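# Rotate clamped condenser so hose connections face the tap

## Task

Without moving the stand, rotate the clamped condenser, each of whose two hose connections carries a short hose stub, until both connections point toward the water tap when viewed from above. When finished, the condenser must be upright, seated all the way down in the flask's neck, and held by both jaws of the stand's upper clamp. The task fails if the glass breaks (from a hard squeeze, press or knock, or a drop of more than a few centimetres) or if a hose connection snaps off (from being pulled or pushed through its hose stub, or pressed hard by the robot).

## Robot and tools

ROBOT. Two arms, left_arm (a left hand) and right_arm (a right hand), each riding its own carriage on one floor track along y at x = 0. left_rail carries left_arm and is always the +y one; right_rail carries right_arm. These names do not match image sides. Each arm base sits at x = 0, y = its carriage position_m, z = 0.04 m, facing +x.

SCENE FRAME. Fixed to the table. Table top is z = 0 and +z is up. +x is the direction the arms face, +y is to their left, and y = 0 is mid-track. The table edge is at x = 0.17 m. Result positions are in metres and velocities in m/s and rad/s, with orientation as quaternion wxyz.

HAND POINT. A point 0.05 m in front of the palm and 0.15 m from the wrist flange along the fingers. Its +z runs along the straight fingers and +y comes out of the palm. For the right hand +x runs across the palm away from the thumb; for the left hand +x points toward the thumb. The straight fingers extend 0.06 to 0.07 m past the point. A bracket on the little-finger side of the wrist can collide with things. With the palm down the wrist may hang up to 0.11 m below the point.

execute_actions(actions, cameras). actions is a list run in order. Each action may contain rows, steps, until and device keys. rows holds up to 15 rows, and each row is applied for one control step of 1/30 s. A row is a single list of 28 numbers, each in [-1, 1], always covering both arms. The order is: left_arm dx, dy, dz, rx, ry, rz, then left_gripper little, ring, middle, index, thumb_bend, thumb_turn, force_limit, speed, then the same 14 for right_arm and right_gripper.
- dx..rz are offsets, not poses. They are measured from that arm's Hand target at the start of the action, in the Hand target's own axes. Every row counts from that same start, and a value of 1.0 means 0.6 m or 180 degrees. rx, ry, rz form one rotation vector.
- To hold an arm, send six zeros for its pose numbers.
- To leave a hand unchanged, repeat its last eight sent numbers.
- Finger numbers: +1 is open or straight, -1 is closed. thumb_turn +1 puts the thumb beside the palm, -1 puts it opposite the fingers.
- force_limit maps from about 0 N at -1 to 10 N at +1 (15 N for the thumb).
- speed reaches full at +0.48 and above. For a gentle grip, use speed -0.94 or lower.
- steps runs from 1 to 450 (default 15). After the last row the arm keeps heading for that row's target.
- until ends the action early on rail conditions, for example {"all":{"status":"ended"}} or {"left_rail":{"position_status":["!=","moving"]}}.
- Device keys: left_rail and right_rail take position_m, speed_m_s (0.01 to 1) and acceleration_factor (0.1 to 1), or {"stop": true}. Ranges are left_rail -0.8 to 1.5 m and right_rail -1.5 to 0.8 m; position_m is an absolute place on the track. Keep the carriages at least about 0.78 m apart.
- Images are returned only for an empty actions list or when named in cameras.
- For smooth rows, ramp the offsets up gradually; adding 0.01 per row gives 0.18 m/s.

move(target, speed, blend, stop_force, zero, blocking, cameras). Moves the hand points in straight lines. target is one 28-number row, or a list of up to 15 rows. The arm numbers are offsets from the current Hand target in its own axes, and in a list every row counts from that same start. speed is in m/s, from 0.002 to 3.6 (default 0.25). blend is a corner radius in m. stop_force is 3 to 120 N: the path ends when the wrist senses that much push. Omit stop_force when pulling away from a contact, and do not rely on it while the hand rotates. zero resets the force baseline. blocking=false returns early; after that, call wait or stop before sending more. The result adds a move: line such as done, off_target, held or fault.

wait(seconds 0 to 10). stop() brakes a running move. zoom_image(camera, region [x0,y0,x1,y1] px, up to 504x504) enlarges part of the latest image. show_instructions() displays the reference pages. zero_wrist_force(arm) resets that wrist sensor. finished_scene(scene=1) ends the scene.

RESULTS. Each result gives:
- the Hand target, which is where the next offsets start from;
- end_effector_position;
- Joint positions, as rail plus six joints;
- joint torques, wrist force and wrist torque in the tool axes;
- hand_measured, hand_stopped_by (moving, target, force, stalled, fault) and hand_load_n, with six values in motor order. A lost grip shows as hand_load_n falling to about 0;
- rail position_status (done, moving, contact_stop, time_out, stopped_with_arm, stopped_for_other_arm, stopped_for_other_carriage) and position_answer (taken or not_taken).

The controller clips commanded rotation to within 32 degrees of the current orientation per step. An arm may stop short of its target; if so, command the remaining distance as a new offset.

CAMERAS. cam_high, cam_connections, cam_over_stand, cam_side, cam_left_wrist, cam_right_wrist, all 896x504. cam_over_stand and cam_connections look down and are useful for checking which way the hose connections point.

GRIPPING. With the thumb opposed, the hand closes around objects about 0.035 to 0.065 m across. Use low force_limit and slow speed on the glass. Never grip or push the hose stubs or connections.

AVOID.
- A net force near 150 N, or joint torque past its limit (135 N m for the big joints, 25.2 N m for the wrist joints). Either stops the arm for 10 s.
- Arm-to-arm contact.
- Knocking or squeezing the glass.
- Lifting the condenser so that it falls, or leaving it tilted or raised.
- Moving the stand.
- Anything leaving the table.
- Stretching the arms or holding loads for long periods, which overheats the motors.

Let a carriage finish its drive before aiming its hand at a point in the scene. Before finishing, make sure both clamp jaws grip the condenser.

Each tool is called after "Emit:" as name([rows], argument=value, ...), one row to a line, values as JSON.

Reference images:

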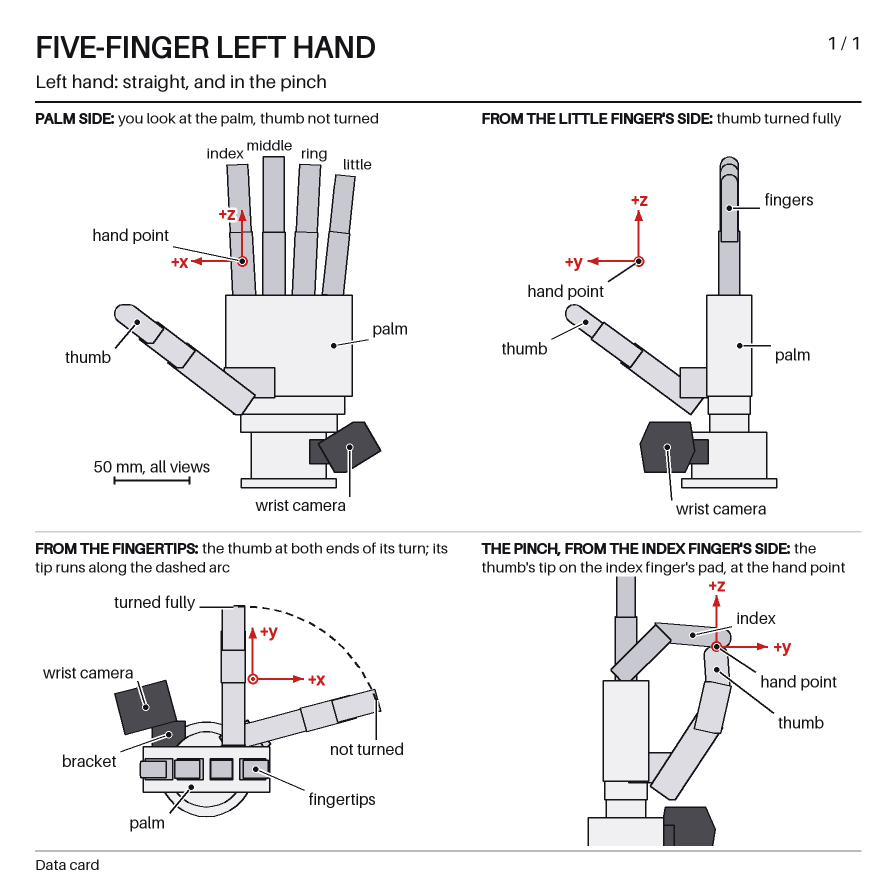

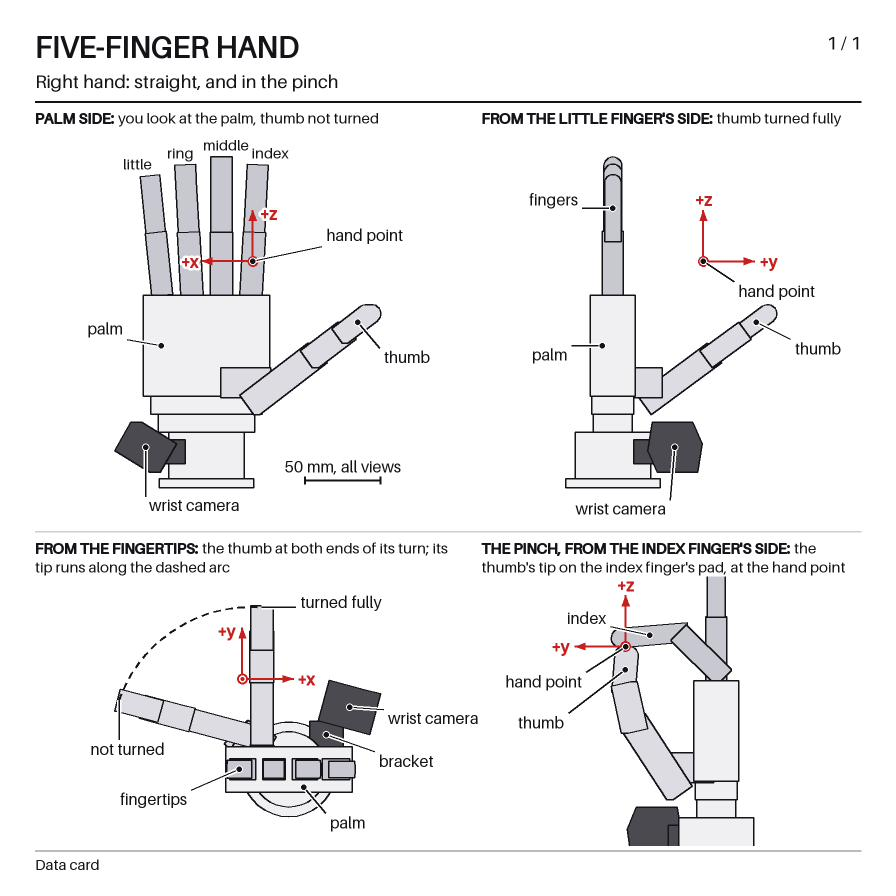

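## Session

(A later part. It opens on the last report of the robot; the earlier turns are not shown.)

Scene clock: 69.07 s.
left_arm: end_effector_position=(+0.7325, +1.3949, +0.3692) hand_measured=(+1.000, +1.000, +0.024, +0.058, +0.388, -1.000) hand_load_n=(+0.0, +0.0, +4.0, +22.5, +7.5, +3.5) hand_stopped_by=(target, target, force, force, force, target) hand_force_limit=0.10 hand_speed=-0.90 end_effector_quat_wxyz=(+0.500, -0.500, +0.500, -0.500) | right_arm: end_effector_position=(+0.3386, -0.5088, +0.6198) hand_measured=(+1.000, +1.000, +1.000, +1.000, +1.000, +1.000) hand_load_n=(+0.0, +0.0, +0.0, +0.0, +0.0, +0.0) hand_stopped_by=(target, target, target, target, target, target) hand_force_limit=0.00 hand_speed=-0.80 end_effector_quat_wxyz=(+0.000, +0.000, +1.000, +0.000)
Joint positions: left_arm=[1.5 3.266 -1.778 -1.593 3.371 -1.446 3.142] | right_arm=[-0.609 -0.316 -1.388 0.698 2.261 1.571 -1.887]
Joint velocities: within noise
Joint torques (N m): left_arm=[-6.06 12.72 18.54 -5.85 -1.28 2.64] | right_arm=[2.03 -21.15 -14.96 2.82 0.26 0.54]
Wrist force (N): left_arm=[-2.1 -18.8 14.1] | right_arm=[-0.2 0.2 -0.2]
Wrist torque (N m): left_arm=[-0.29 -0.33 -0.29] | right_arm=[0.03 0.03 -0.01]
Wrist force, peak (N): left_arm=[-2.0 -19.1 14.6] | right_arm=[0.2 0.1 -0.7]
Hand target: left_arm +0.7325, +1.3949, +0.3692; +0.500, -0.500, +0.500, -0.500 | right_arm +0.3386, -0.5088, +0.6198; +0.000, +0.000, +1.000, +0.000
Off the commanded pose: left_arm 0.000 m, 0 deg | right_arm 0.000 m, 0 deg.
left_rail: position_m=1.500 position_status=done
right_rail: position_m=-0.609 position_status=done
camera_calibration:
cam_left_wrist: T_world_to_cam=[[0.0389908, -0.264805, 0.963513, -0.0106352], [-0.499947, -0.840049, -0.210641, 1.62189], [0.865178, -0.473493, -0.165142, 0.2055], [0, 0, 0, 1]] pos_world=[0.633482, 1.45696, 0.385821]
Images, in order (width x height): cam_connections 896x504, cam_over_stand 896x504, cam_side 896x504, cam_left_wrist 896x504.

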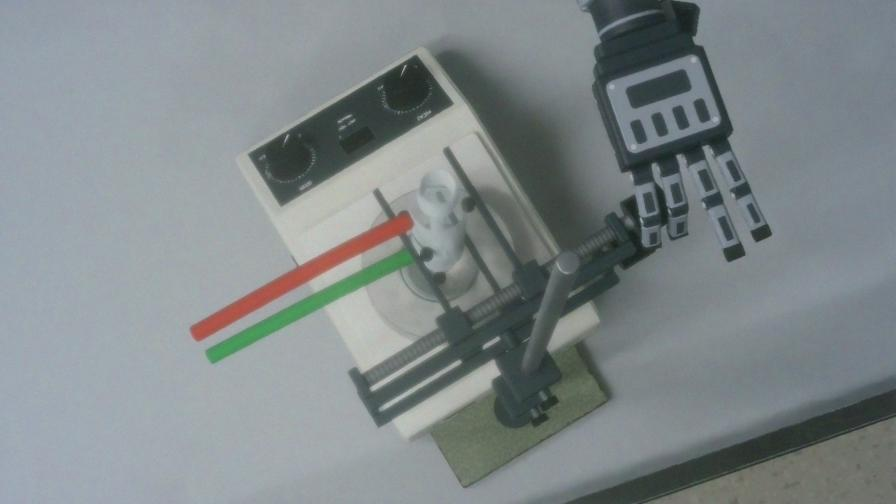

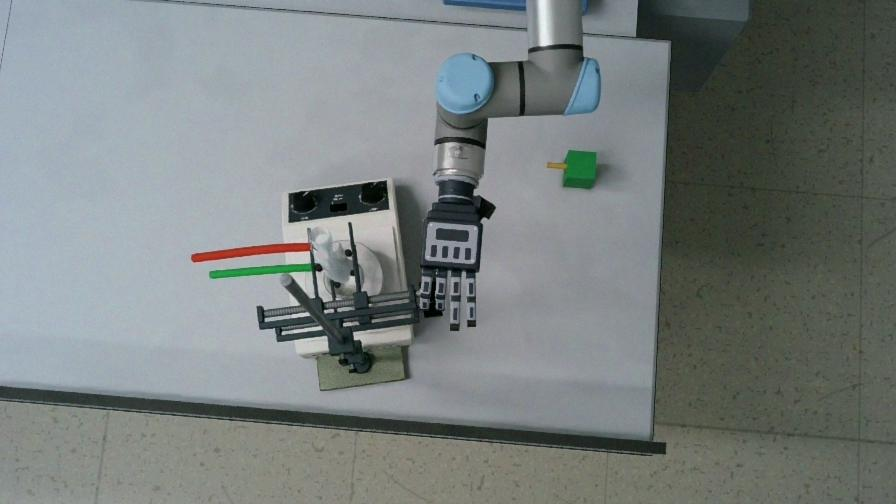

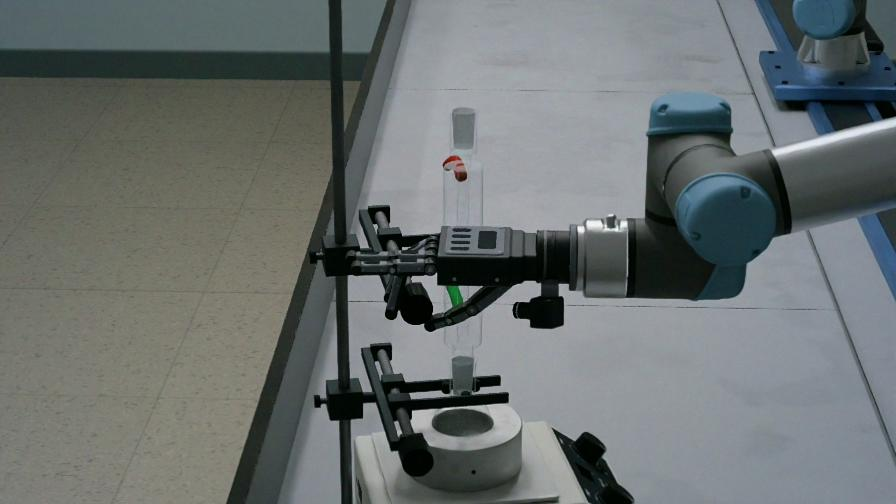

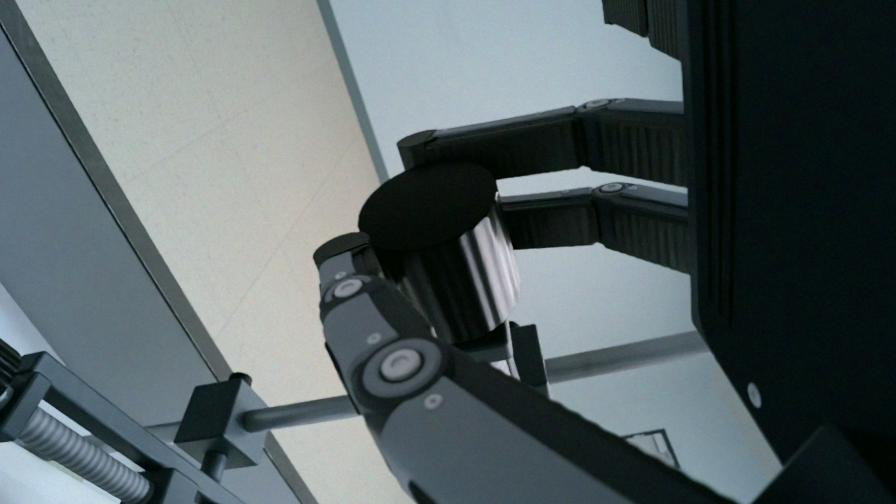

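Emit:
move(target=[0, -0.001, 0, -0.1944, 0, 0, 1, 1, -0.5, -0.5, -0.2, -1, 0.1, -0.9, 0,0,0,0,0,0,1,1,1,1,1,1,0,-0.8], speed=0.15, cameras=["cam_connections", "cam_side", "cam_over_stand", "cam_left_wrist"])

Emit:
zoom_image(camera="cam_connections", region=[460, 210, 640, 330])

Emit:
zoom_image(camera="cam_connections", region=[390, 150, 530, 320])

Scene clock: 72.47 s.
left_arm: end_effector_position=(+0.7325, +1.3949, +0.3698) hand_measured=(+1.000, +1.000, +0.024, +0.066, +0.386, -1.000) hand_load_n=(+0.0, +0.0, +3.0, +17.5, +8.0, +2.0) hand_stopped_by=(target, target, force, force, force, target) hand_force_limit=0.10 hand_speed=-0.90 end_effector_quat_wxyz=(-0.327, +0.627, -0.627, +0.327) | right_arm: end_effector_position=(+0.3386, -0.5088, +0.6198) hand_measured=(+1.000, +1.000, +1.000, +1.000, +1.000, +1.000) hand_load_n=(+0.0, +0.0, +0.0, +0.0, +0.0, +0.0) hand_stopped_by=(target, target, target, target, target, target) hand_force_limit=0.00 hand_speed=-0.80 end_effector_quat_wxyz=(+0.000, +0.000, +1.000, +0.000)
Joint positions: left_arm=[1.5 3.248 -2.127 -0.807 2.321 -1.484 3.203] | right_arm=[-0.609 -0.316 -1.388 0.698 2.261 1.571 -1.887]
Joint torques (N m): left_arm=[-8.77 38.91 26.09 -5.14 -2.35 2.52] | right_arm=[1.98 -21.14 -14.95 2.84 0.22 0.54]
Wrist force (N): left_arm=[0.8 -8.3 13.1] | right_arm=[0.1 -0.5 -0.5]
Wrist torque (N m): left_arm=[-0.10 -0.15 -0.30] | right_arm=[-0.05 0.01 -0.02]
Wrist force, peak (N): left_arm=[-0.7 -21.5 20.8] | right_arm=[0.0 -0.2 -0.7]
Hand target: left_arm +0.7325, +1.3949, +0.3698; -0.327, +0.627, -0.627, +0.327 | right_arm +0.3386, -0.5088, +0.6198; +0.000, +0.000, +1.000, +0.000
Off the commanded pose: left_arm 0.000 m, 0 deg | right_arm 0.000 m, 0 deg.
left_rail: position_m=1.500 position_status=done
right_rail: position_m=-0.609 position_status=done
move: done
camera_calibration:
cam_left_wrist: T_world_to_cam=[[0.584389, -0.264761, 0.767066, -0.338097], [-0.530343, -0.840073, 0.114081, 1.52423], [0.614187, -0.473476, -0.631343, 0.561811], [0, 0, 0, 1]] pos_world=[0.660889, 1.45696, 0.440151]
Images, in order (width x height): cam_connections 896x504, cam_over_stand 896x504, cam_side 896x504, cam_left_wrist 896x504.

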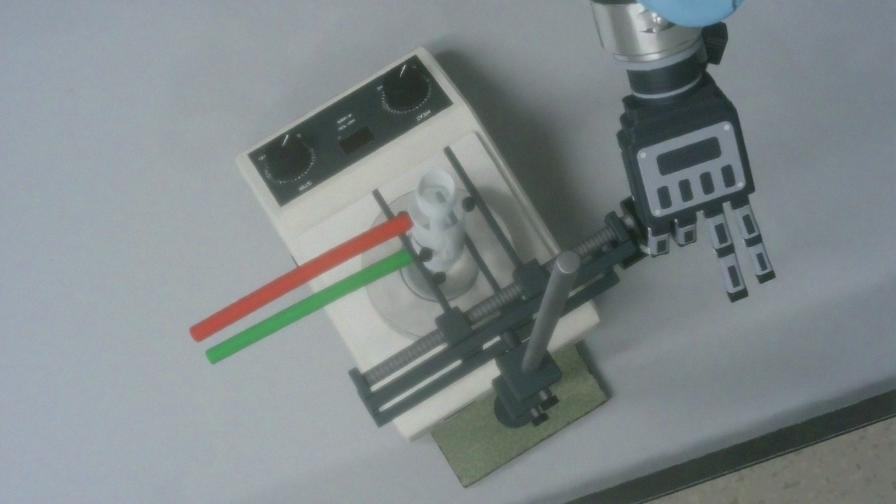

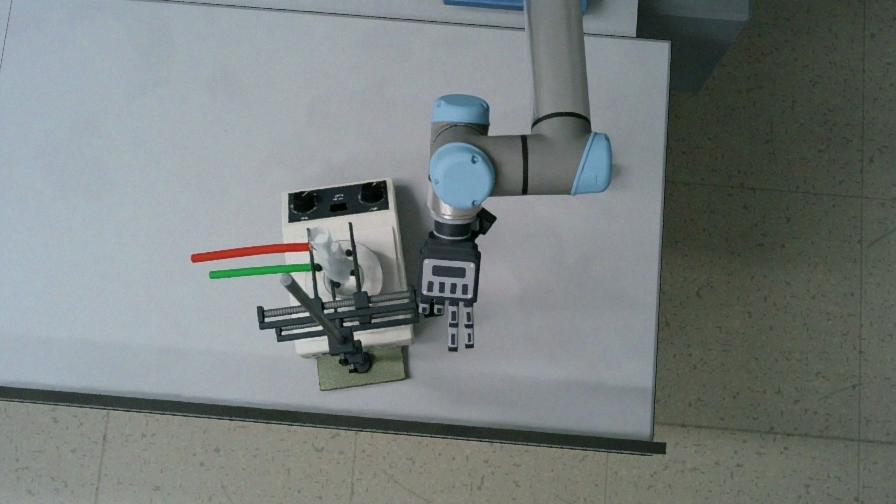

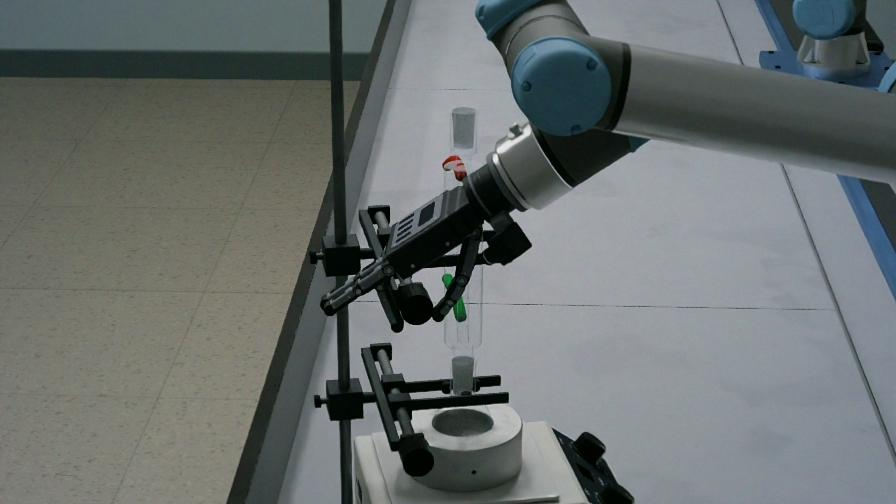

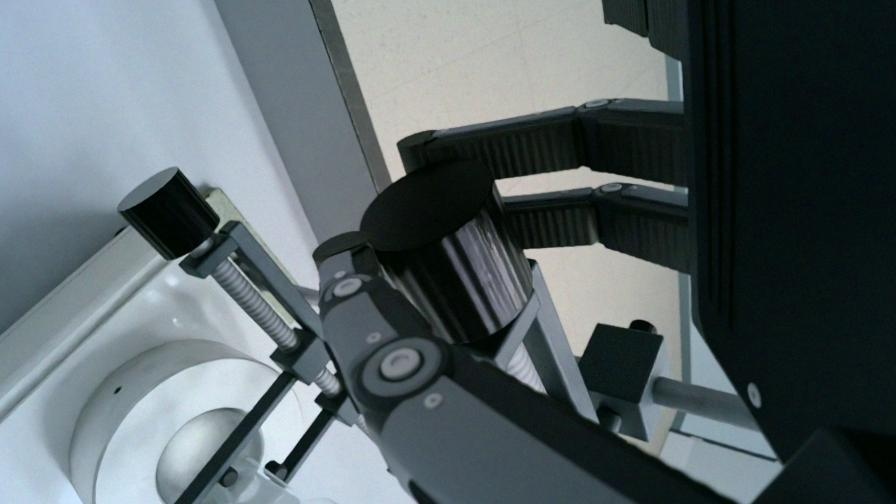

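Scaled by 2.800 from the camera's 896x504 image, which has a finer 1280x720 frame.

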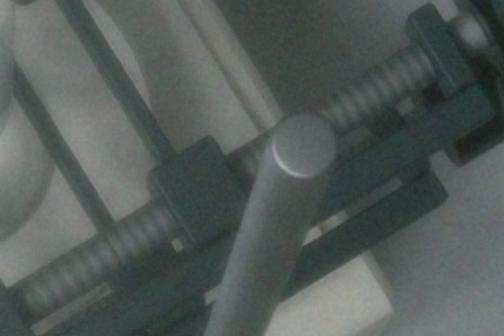

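Scaled by 2.965 from the camera's 896x504 image, which has a finer 1280x720 frame.

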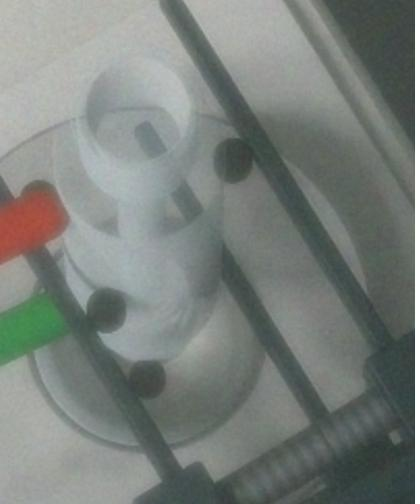

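Emit:
execute_actions([
  {"rows": [[0,0,0,0,0,0, 1,1,0.3,0.3,0.7,-1,0.1,-0.7, 0,0,0,0,0,0,1,1,1,1,1,1,0,-0.8]], "steps": 25},
  {"rows": [[0,0,0,0,0,0, 1,1,1,1,1,-1,0.1,0.4, 0,0,0,0,0,0,1,1,1,1,1,1,0,-0.8]], "steps": 25},
], cameras=["cam_connections", "cam_over_stand", "cam_side", "cam_left_wrist"])

Emit:
zoom_image(camera="cam_connections", region=[390, 150, 530, 320])

Scene clock: 75.33 s.
left_arm: end_effector_position=(+0.7325, +1.3949, +0.3698) hand_measured=(+1.000, +1.000, +1.000, +1.000, +1.000, -1.000) hand_load_n=(+0.0, +0.0, +0.0, +0.0, +0.0, +0.5) hand_stopped_by=(target, target, target, target, target, target) hand_force_limit=0.10 hand_speed=0.40 end_effector_quat_wxyz=(-0.327, +0.627, -0.627, +0.327) | right_arm: end_effector_position=(+0.3386, -0.5088, +0.6198) hand_measured=(+1.000, +1.000, +1.000, +1.000, +1.000, +1.000) hand_load_n=(+0.0, +0.0, +0.0, +0.0, +0.0, +0.0) hand_stopped_by=(target, target, target, target, target, target) hand_force_limit=0.00 hand_speed=-0.80 end_effector_quat_wxyz=(+0.000, +0.000, +1.000, +0.000)
Joint positions: left_arm=[1.5 3.248 -2.128 -0.807 2.321 -1.484 3.203] | right_arm=[-0.609 -0.316 -1.388 0.698 2.261 1.571 -1.887]
Joint torques (N m): left_arm=[1.46 35.66 27.34 0.17 -2.43 -2.03] | right_arm=[2.14 -21.21 -15.14 2.74 0.24 0.55]
Wrist force (N): left_arm=[-1.3 -2.8 1.9] | right_arm=[-0.1 -0.1 -0.4]
Wrist torque (N m): left_arm=[-0.36 0.18 -0.18] | right_arm=[0.01 0.03 -0.01]
Wrist force, peak (N): left_arm=[0.6 -7.9 13.4] | right_arm=[-0.2 -0.4 -0.5]
Hand target: left_arm +0.7325, +1.3949, +0.3698; -0.327, +0.627, -0.627, +0.327 | right_arm +0.3386, -0.5088, +0.6198; +0.000, +0.000, +1.000, +0.000
Off the commanded pose: left_arm 0.000 m, 0 deg | right_arm 0.000 m, 0 deg.
left_rail: position_m=1.500 position_status=done
right_rail: position_m=-0.609 position_status=done
camera_calibration:
cam_left_wrist: T_world_to_cam=[[0.584473, -0.264823, 0.766981, -0.3381], [-0.530367, -0.840053, 0.114109, 1.5242], [0.614086, -0.473475, -0.631442, 0.561983], [0, 0, 0, 1]] pos_world=[0.660889, 1.45696, 0.440251]
Images, in order (width x height): cam_connections 896x504, cam_over_stand 896x504, cam_side 896x504, cam_left_wrist 896x504.

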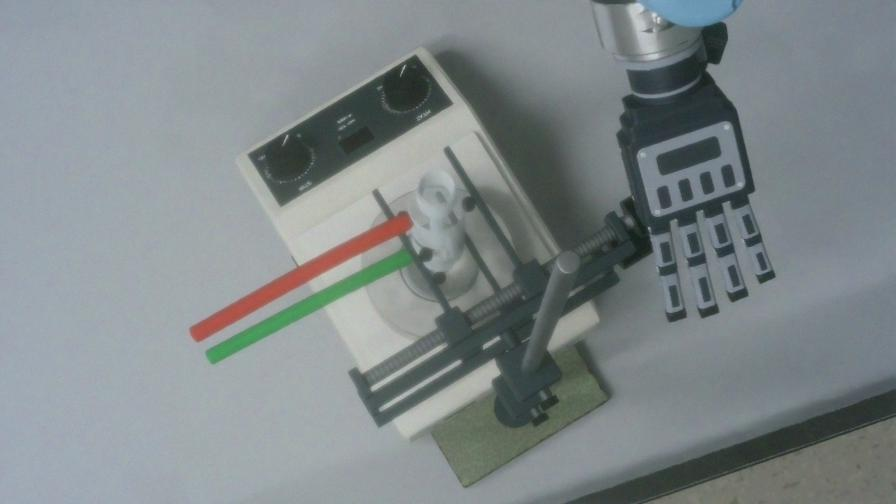

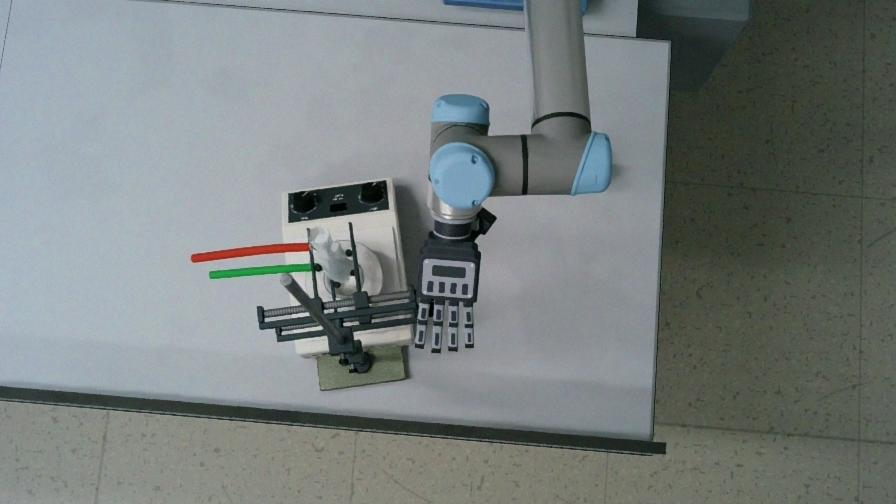

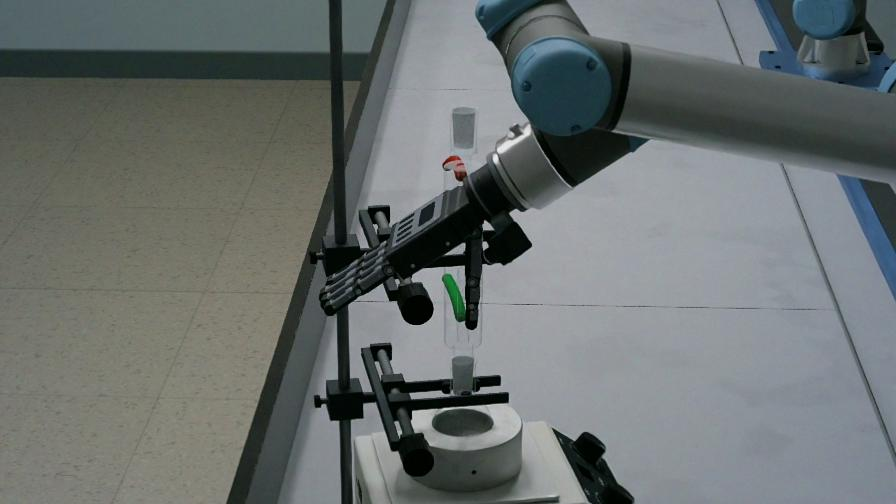

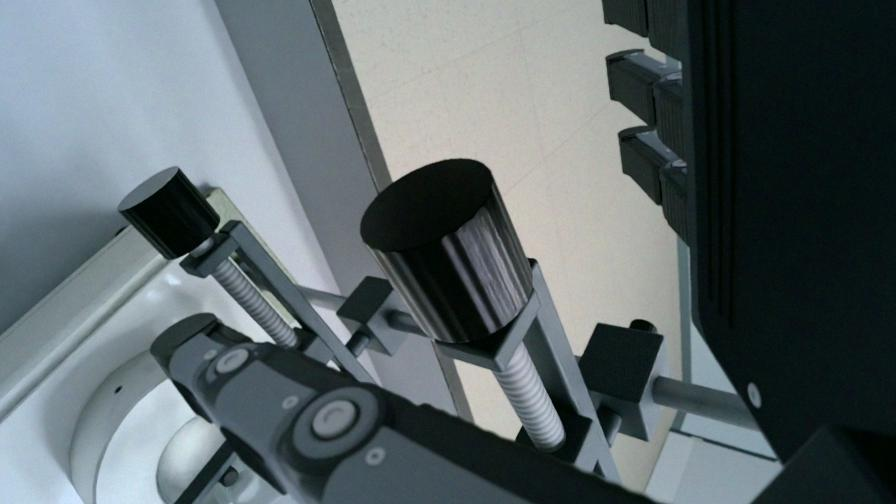

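Scaled by 2.965 from the camera's 896x504 image, which has a finer 1280x720 frame.

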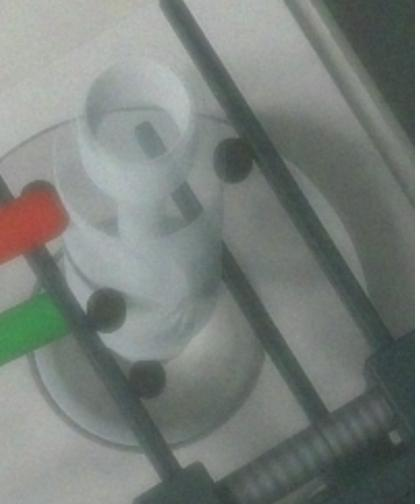

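Emit:
move([
  [0,0,-0.2167,0,0,0, 1,1,1,1,1,-1,-0.6,0.4, 0,0,0,0,0,0,1,1,1,1,1,1,0,-0.8],
  [-0.0085,0.0418,-0.5252,0.1523,-0.1523,0.4830, 1,1,1,1,1,-1,-0.6,0.4, 0,0,0,0,0,0,1,1,1,1,1,1,0,-0.8],
], speed=0.3, blend=0.03, cameras=["cam_side", "cam_left_wrist", "cam_over_stand"])

Scene clock: 84.53 s.
left_arm: end_effector_position=(+0.4600, +1.4000, +0.5299) hand_measured=(+1.000, +1.000, +1.000, +1.000, +1.000, -1.000) hand_load_n=(+0.0, +0.0, +0.0, +0.5, +0.0, +0.0) hand_stopped_by=(target, target, target, target, target, target) hand_force_limit=-0.60 hand_speed=0.40 end_effector_quat_wxyz=(+0.707, +0.000, +0.707, +0.000) | right_arm: end_effector_position=(+0.3386, -0.5088, +0.6198) hand_measured=(+1.000, +1.000, +1.000, +1.000, +1.000, +1.000) hand_load_n=(+0.0, +0.0, +0.0, +0.0, +0.0, +0.0) hand_stopped_by=(target, target, target, target, target, target) hand_force_limit=0.00 hand_speed=-0.80 end_effector_quat_wxyz=(+0.000, +0.000, +1.000, +0.000)
Joint positions: left_arm=[1.5 3.02 -1.187 -1.791 2.978 -1.693 4.712] | right_arm=[-0.609 -0.316 -1.388 0.698 2.261 1.571 -1.887]
Joint torques (N m): left_arm=[13.1 15.25 12.85 2.83 2.84 2.28] | right_arm=[2.75 -21.43 -14.87 2.92 0.26 0.64]
Wrist force (N): left_arm=[-3.5 -2.0 3.4] | right_arm=[0.1 -0.1 -0.3]
Wrist torque (N m): left_arm=[-0.43 0.33 -0.07] | right_arm=[0.00 0.00 0.00]
Wrist force, peak (N): left_arm=[-3.5 -2.7 3.1] | right_arm=[-0.4 0.0 -0.7]
Hand target: left_arm +0.4599, +1.4000, +0.5300; +0.707, +0.000, +0.707, +0.000 | right_arm +0.3386, -0.5088, +0.6198; +0.000, +0.000, +1.000, +0.000
Off the commanded pose: left_arm 0.000 m, 0 deg | right_arm 0.000 m, 0 deg.
left_rail: position_m=1.500 position_status=done
right_rail: position_m=-0.609 position_status=done
move: done
camera_calibration:
cam_left_wrist: T_world_to_cam=[[0.0391178, -0.963557, -0.264629, 1.47549], [-0.499825, 0.210451, -0.84017, 0.386638], [0.865243, 0.165134, -0.473377, -0.26056], [0, 0, 0, 1]] pos_world=[0.360981, 1.38338, 0.591957]
Images, in order (width x height): cam_over_stand 896x504, cam_side 896x504, cam_left_wrist 896x504.

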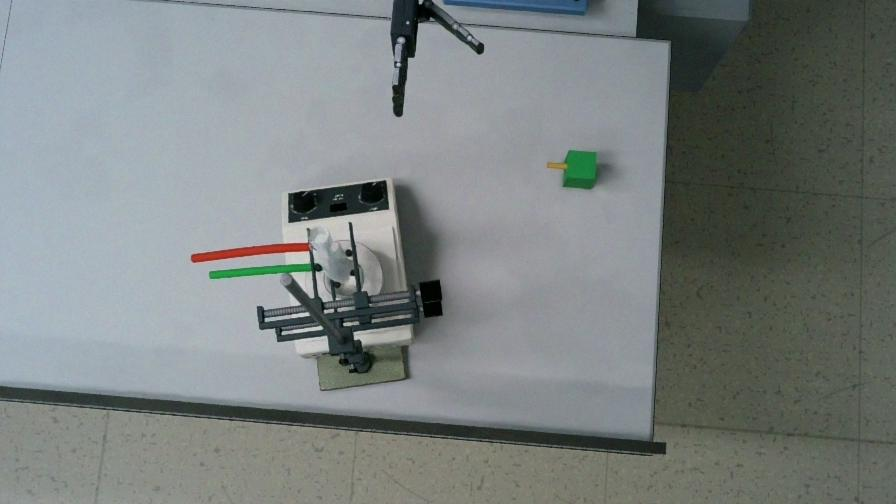

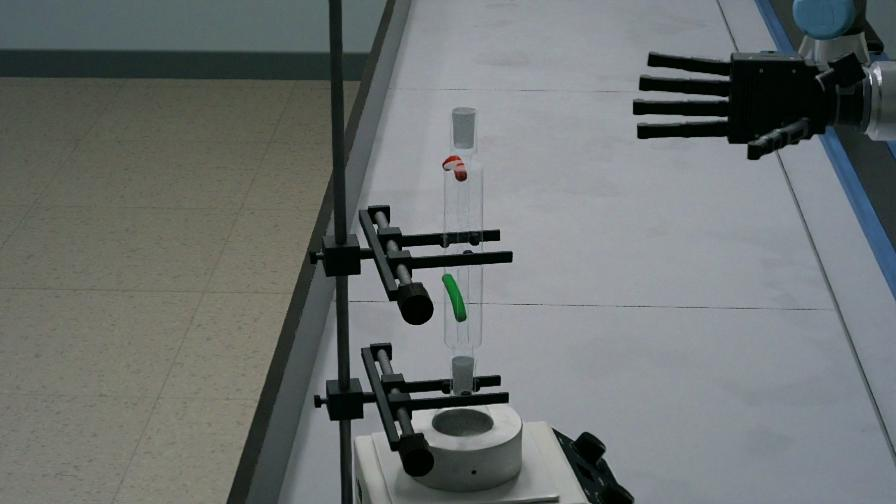

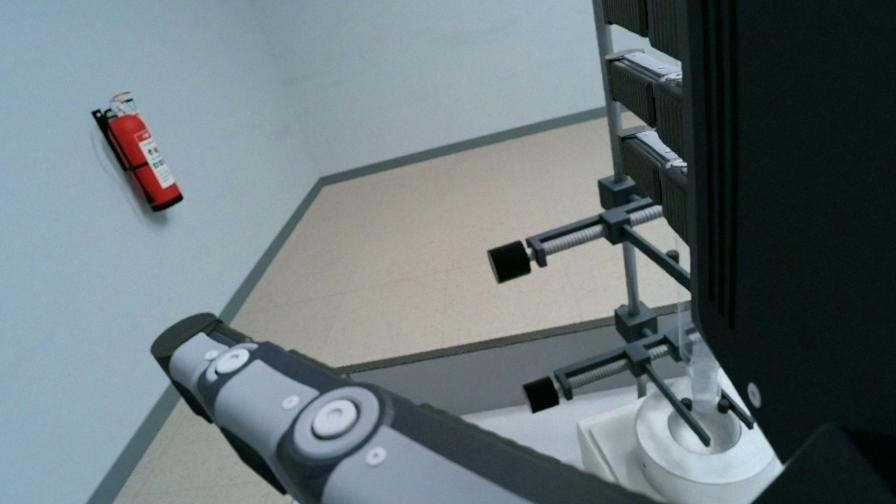

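Emit:
execute_actions([
  {"left_rail": {"position_m": 1.35}, "steps": 90, "until": {"left_rail": {"position_status": ["!=", "moving"]}}},
])

Emit:
move(target=[0.0717,-0.145,0.2233,-0.2333,0,0, 1,1,1,1,1,-1,-0.6,0.4, 0,0,0,0,0,0,1,1,1,1,1,1,0,-0.8], speed=0.25, cameras=["cam_side", "cam_left_wrist", "cam_over_stand", "cam_connections"])

Scene clock: 86.17 s.
left_arm: end_effector_position=(+0.4599, +1.2503, +0.5300) hand_measured=(+1.000, +1.000, +1.000, +1.000, +1.000, -1.000) hand_load_n=(+0.0, +0.0, +0.0, -0.5, +0.0, +0.0) hand_stopped_by=(target, target, target, target, target, target) hand_force_limit=-0.60 hand_speed=0.40 end_effector_quat_wxyz=(+0.707, +0.000, +0.707, +0.000) | right_arm: end_effector_position=(+0.3386, -0.5088, +0.6198) hand_measured=(+1.000, +1.000, +1.000, +1.000, +1.000, +1.000) hand_load_n=(+0.0, +0.0, +0.0, +0.0, +0.0, +0.0) hand_stopped_by=(target, target, target, target, target, target) hand_force_limit=0.00 hand_speed=-0.80 end_effector_quat_wxyz=(+0.000, +0.000, +1.000, +0.000)
Joint positions: left_arm=[1.35 3.02 -1.186 -1.792 2.978 -1.692 4.712] | right_arm=[-0.609 -0.316 -1.388 0.698 2.261 1.571 -1.887]
Joint torques (N m): left_arm=[10.81 12.5 15.02 2.48 1.07 2.09] | right_arm=[3.28 -21.24 -15.02 2.91 0.2 0.74]
Wrist force (N): left_arm=[-3.6 -2.0 3.4] | right_arm=[0.0 -0.1 -0.6]
Wrist torque (N m): left_arm=[-0.43 0.34 -0.07] | right_arm=[0.01 0.02 -0.01]
Wrist force, peak (N): left_arm=[-3.5 -3.4 3.5] | right_arm=[0.0 -0.1 -0.7]
Hand target: left_arm +0.4599, +1.2503, +0.5300; +0.707, +0.000, +0.707, +0.000 | right_arm +0.3386, -0.5088, +0.6198; +0.000, +0.000, +1.000, +0.000
Off the commanded pose: left_arm 0.000 m, 0 deg | right_arm 0.000 m, 0 deg.
left_rail: position_m=1.350 position_status=done
right_rail: position_m=-0.609 position_status=done

Scene clock: 88.13 s.
left_arm: end_effector_position=(+0.5574, +1.1843, +0.4958) hand_measured=(+1.000, +1.000, +1.000, +1.000, +1.000, -1.000) hand_load_n=(+0.0, +0.0, -0.5, +0.0, +0.0, +0.0) hand_stopped_by=(target, target, target, target, target, target) hand_force_limit=-0.60 hand_speed=0.40 end_effector_quat_wxyz=(+0.686, -0.184, +0.680, +0.185) | right_arm: end_effector_position=(+0.3386, -0.5088, +0.6198) hand_measured=(+1.000, +1.000, +1.000, +1.000, +1.000, +1.000) hand_load_n=(+0.0, +0.0, +0.0, +0.0, -0.5, +0.0) hand_stopped_by=(target, target, target, target, target, target) hand_force_limit=0.00 hand_speed=-0.80 end_effector_quat_wxyz=(+0.000, +0.000, +1.000, +0.000)
Joint positions: left_arm=[1.35 2.661 -1.794 -1.329 3.14 -2.578 4.725] | right_arm=[-0.609 -0.316 -1.388 0.698 2.261 1.571 -1.887]
Joint torques (N m): left_arm=[12.22 44.31 12.02 2.31 2.49 1.89] | right_arm=[3.12 -21.82 -14.99 2.92 0.23 0.77]
Wrist force (N): left_arm=[-3.5 -2.0 3.1] | right_arm=[-0.3 0.2 -0.4]
Wrist torque (N m): left_arm=[-0.41 0.32 0.02] | right_arm=[0.05 0.06 -0.01]
Wrist force, peak (N): left_arm=[-1.4 -6.0 6.3] | right_arm=[-0.1 0.3 -0.8]
Hand target: left_arm +0.5573, +1.1843, +0.4958; +0.686, -0.183, +0.680, +0.184 (not the last commanded pose) | right_arm +0.3386, -0.5088, +0.6198; +0.000, +0.000, +1.000, +0.000
Off the commanded pose: left_arm 0.043 m, 12 deg | right_arm 0.000 m, 0 deg.
left_rail: position_m=1.350 position_status=done
right_rail: position_m=-0.609 position_status=done
move: held (left_arm; a check stopped the path); limits=held
pose unreachable (left arm): on one or more control steps of this call, first in action 0 (counted from 0), this arm could not follow its commanded pose, so it was not sent that pose on those steps. It may still have moved: this result reports where it is.
cause: moving toward the commanded pose would bring two parts of the arm too close to each other (joints 5 (wrist 1) to 7 (wrist 3) lie between them).
camera_calibration:
cam_left_wrist: T_world_to_cam=[[0.520082, -0.812424, -0.263592, 0.8072], [-0.531261, -0.0660513, -0.844629, 0.799153], [0.668787, 0.579313, -0.465962, -0.710157], [0, 0, 0, 1]] pos_world=[0.479692, 1.11998, 0.556854]
Images, in order (width x height): cam_connections 896x504, cam_over_stand 896x504, cam_side 896x504, cam_left_wrist 896x504.

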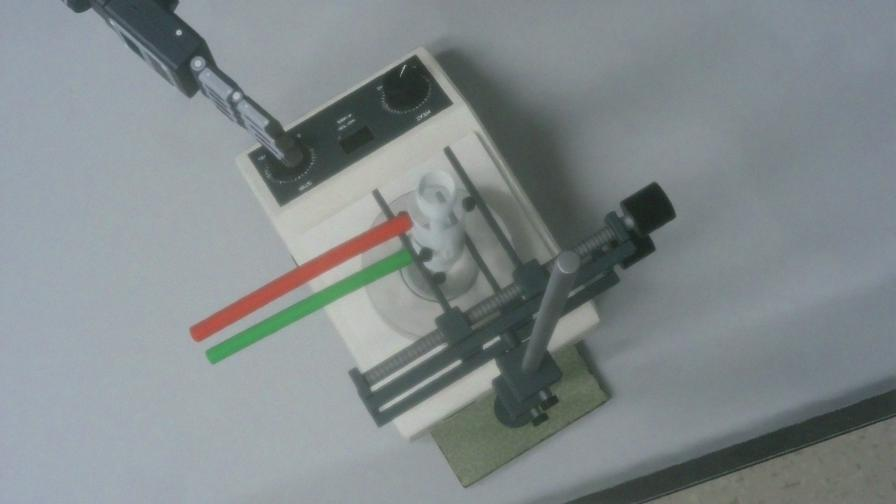

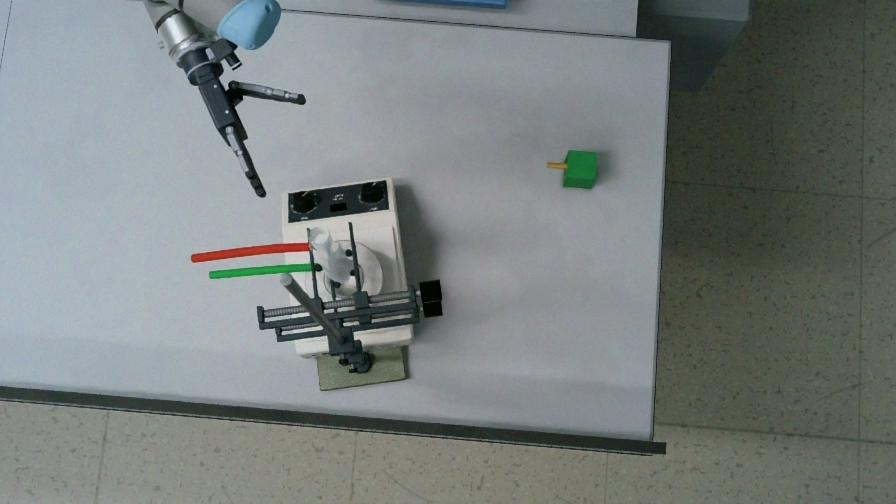

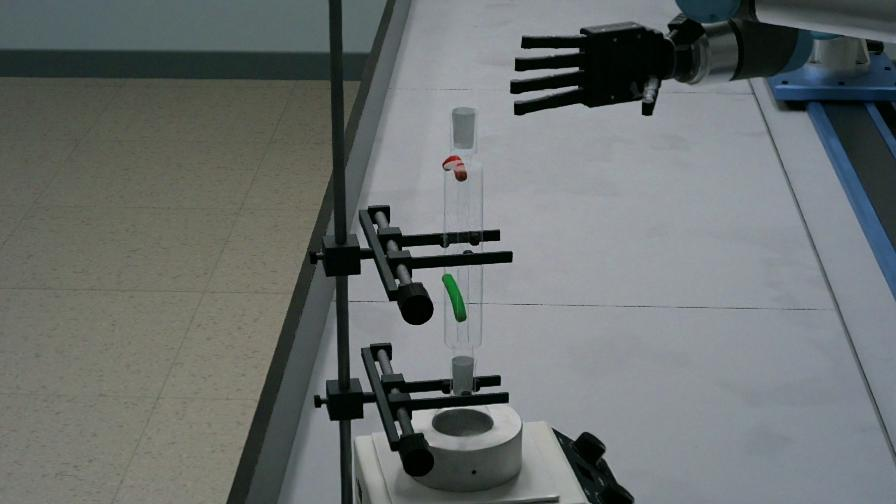

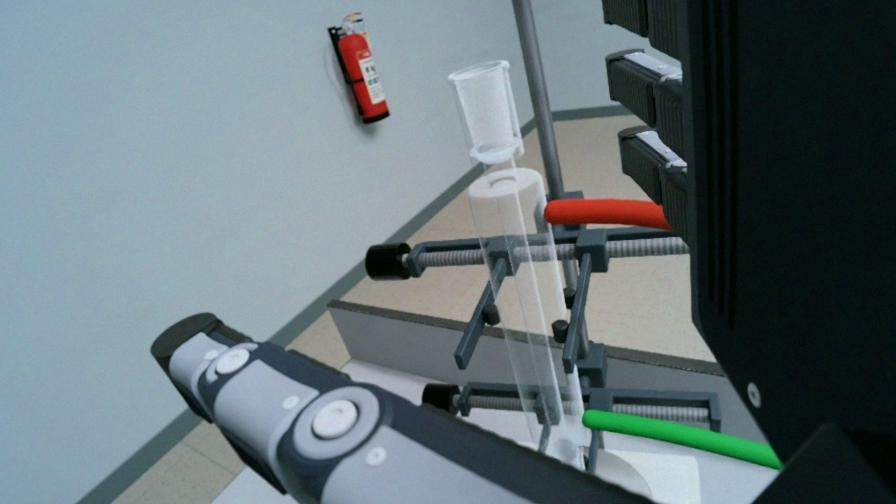

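Emit:
zoom_image(camera="cam_left_wrist", region=[420, 40, 700, 320])

Emit:
zoom_image(camera="cam_left_wrist", region=[440, 220, 720, 500])

Scaled by 1.800 from the camera's 896x504 image, which has a finer 1280x720 frame.

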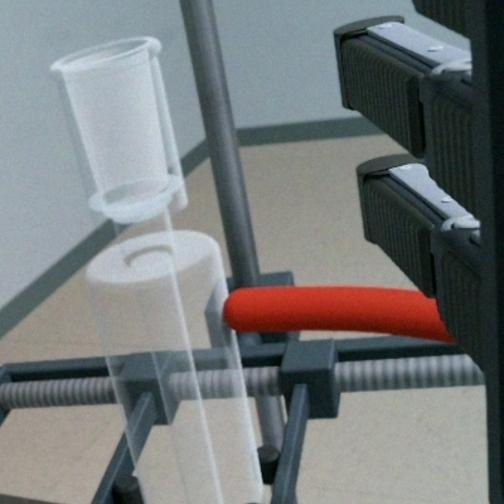

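Scaled by 1.800 from the camera's 896x504 image, which has a finer 1280x720 frame.

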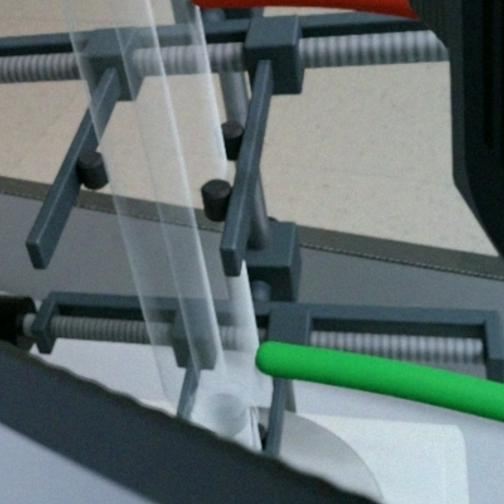

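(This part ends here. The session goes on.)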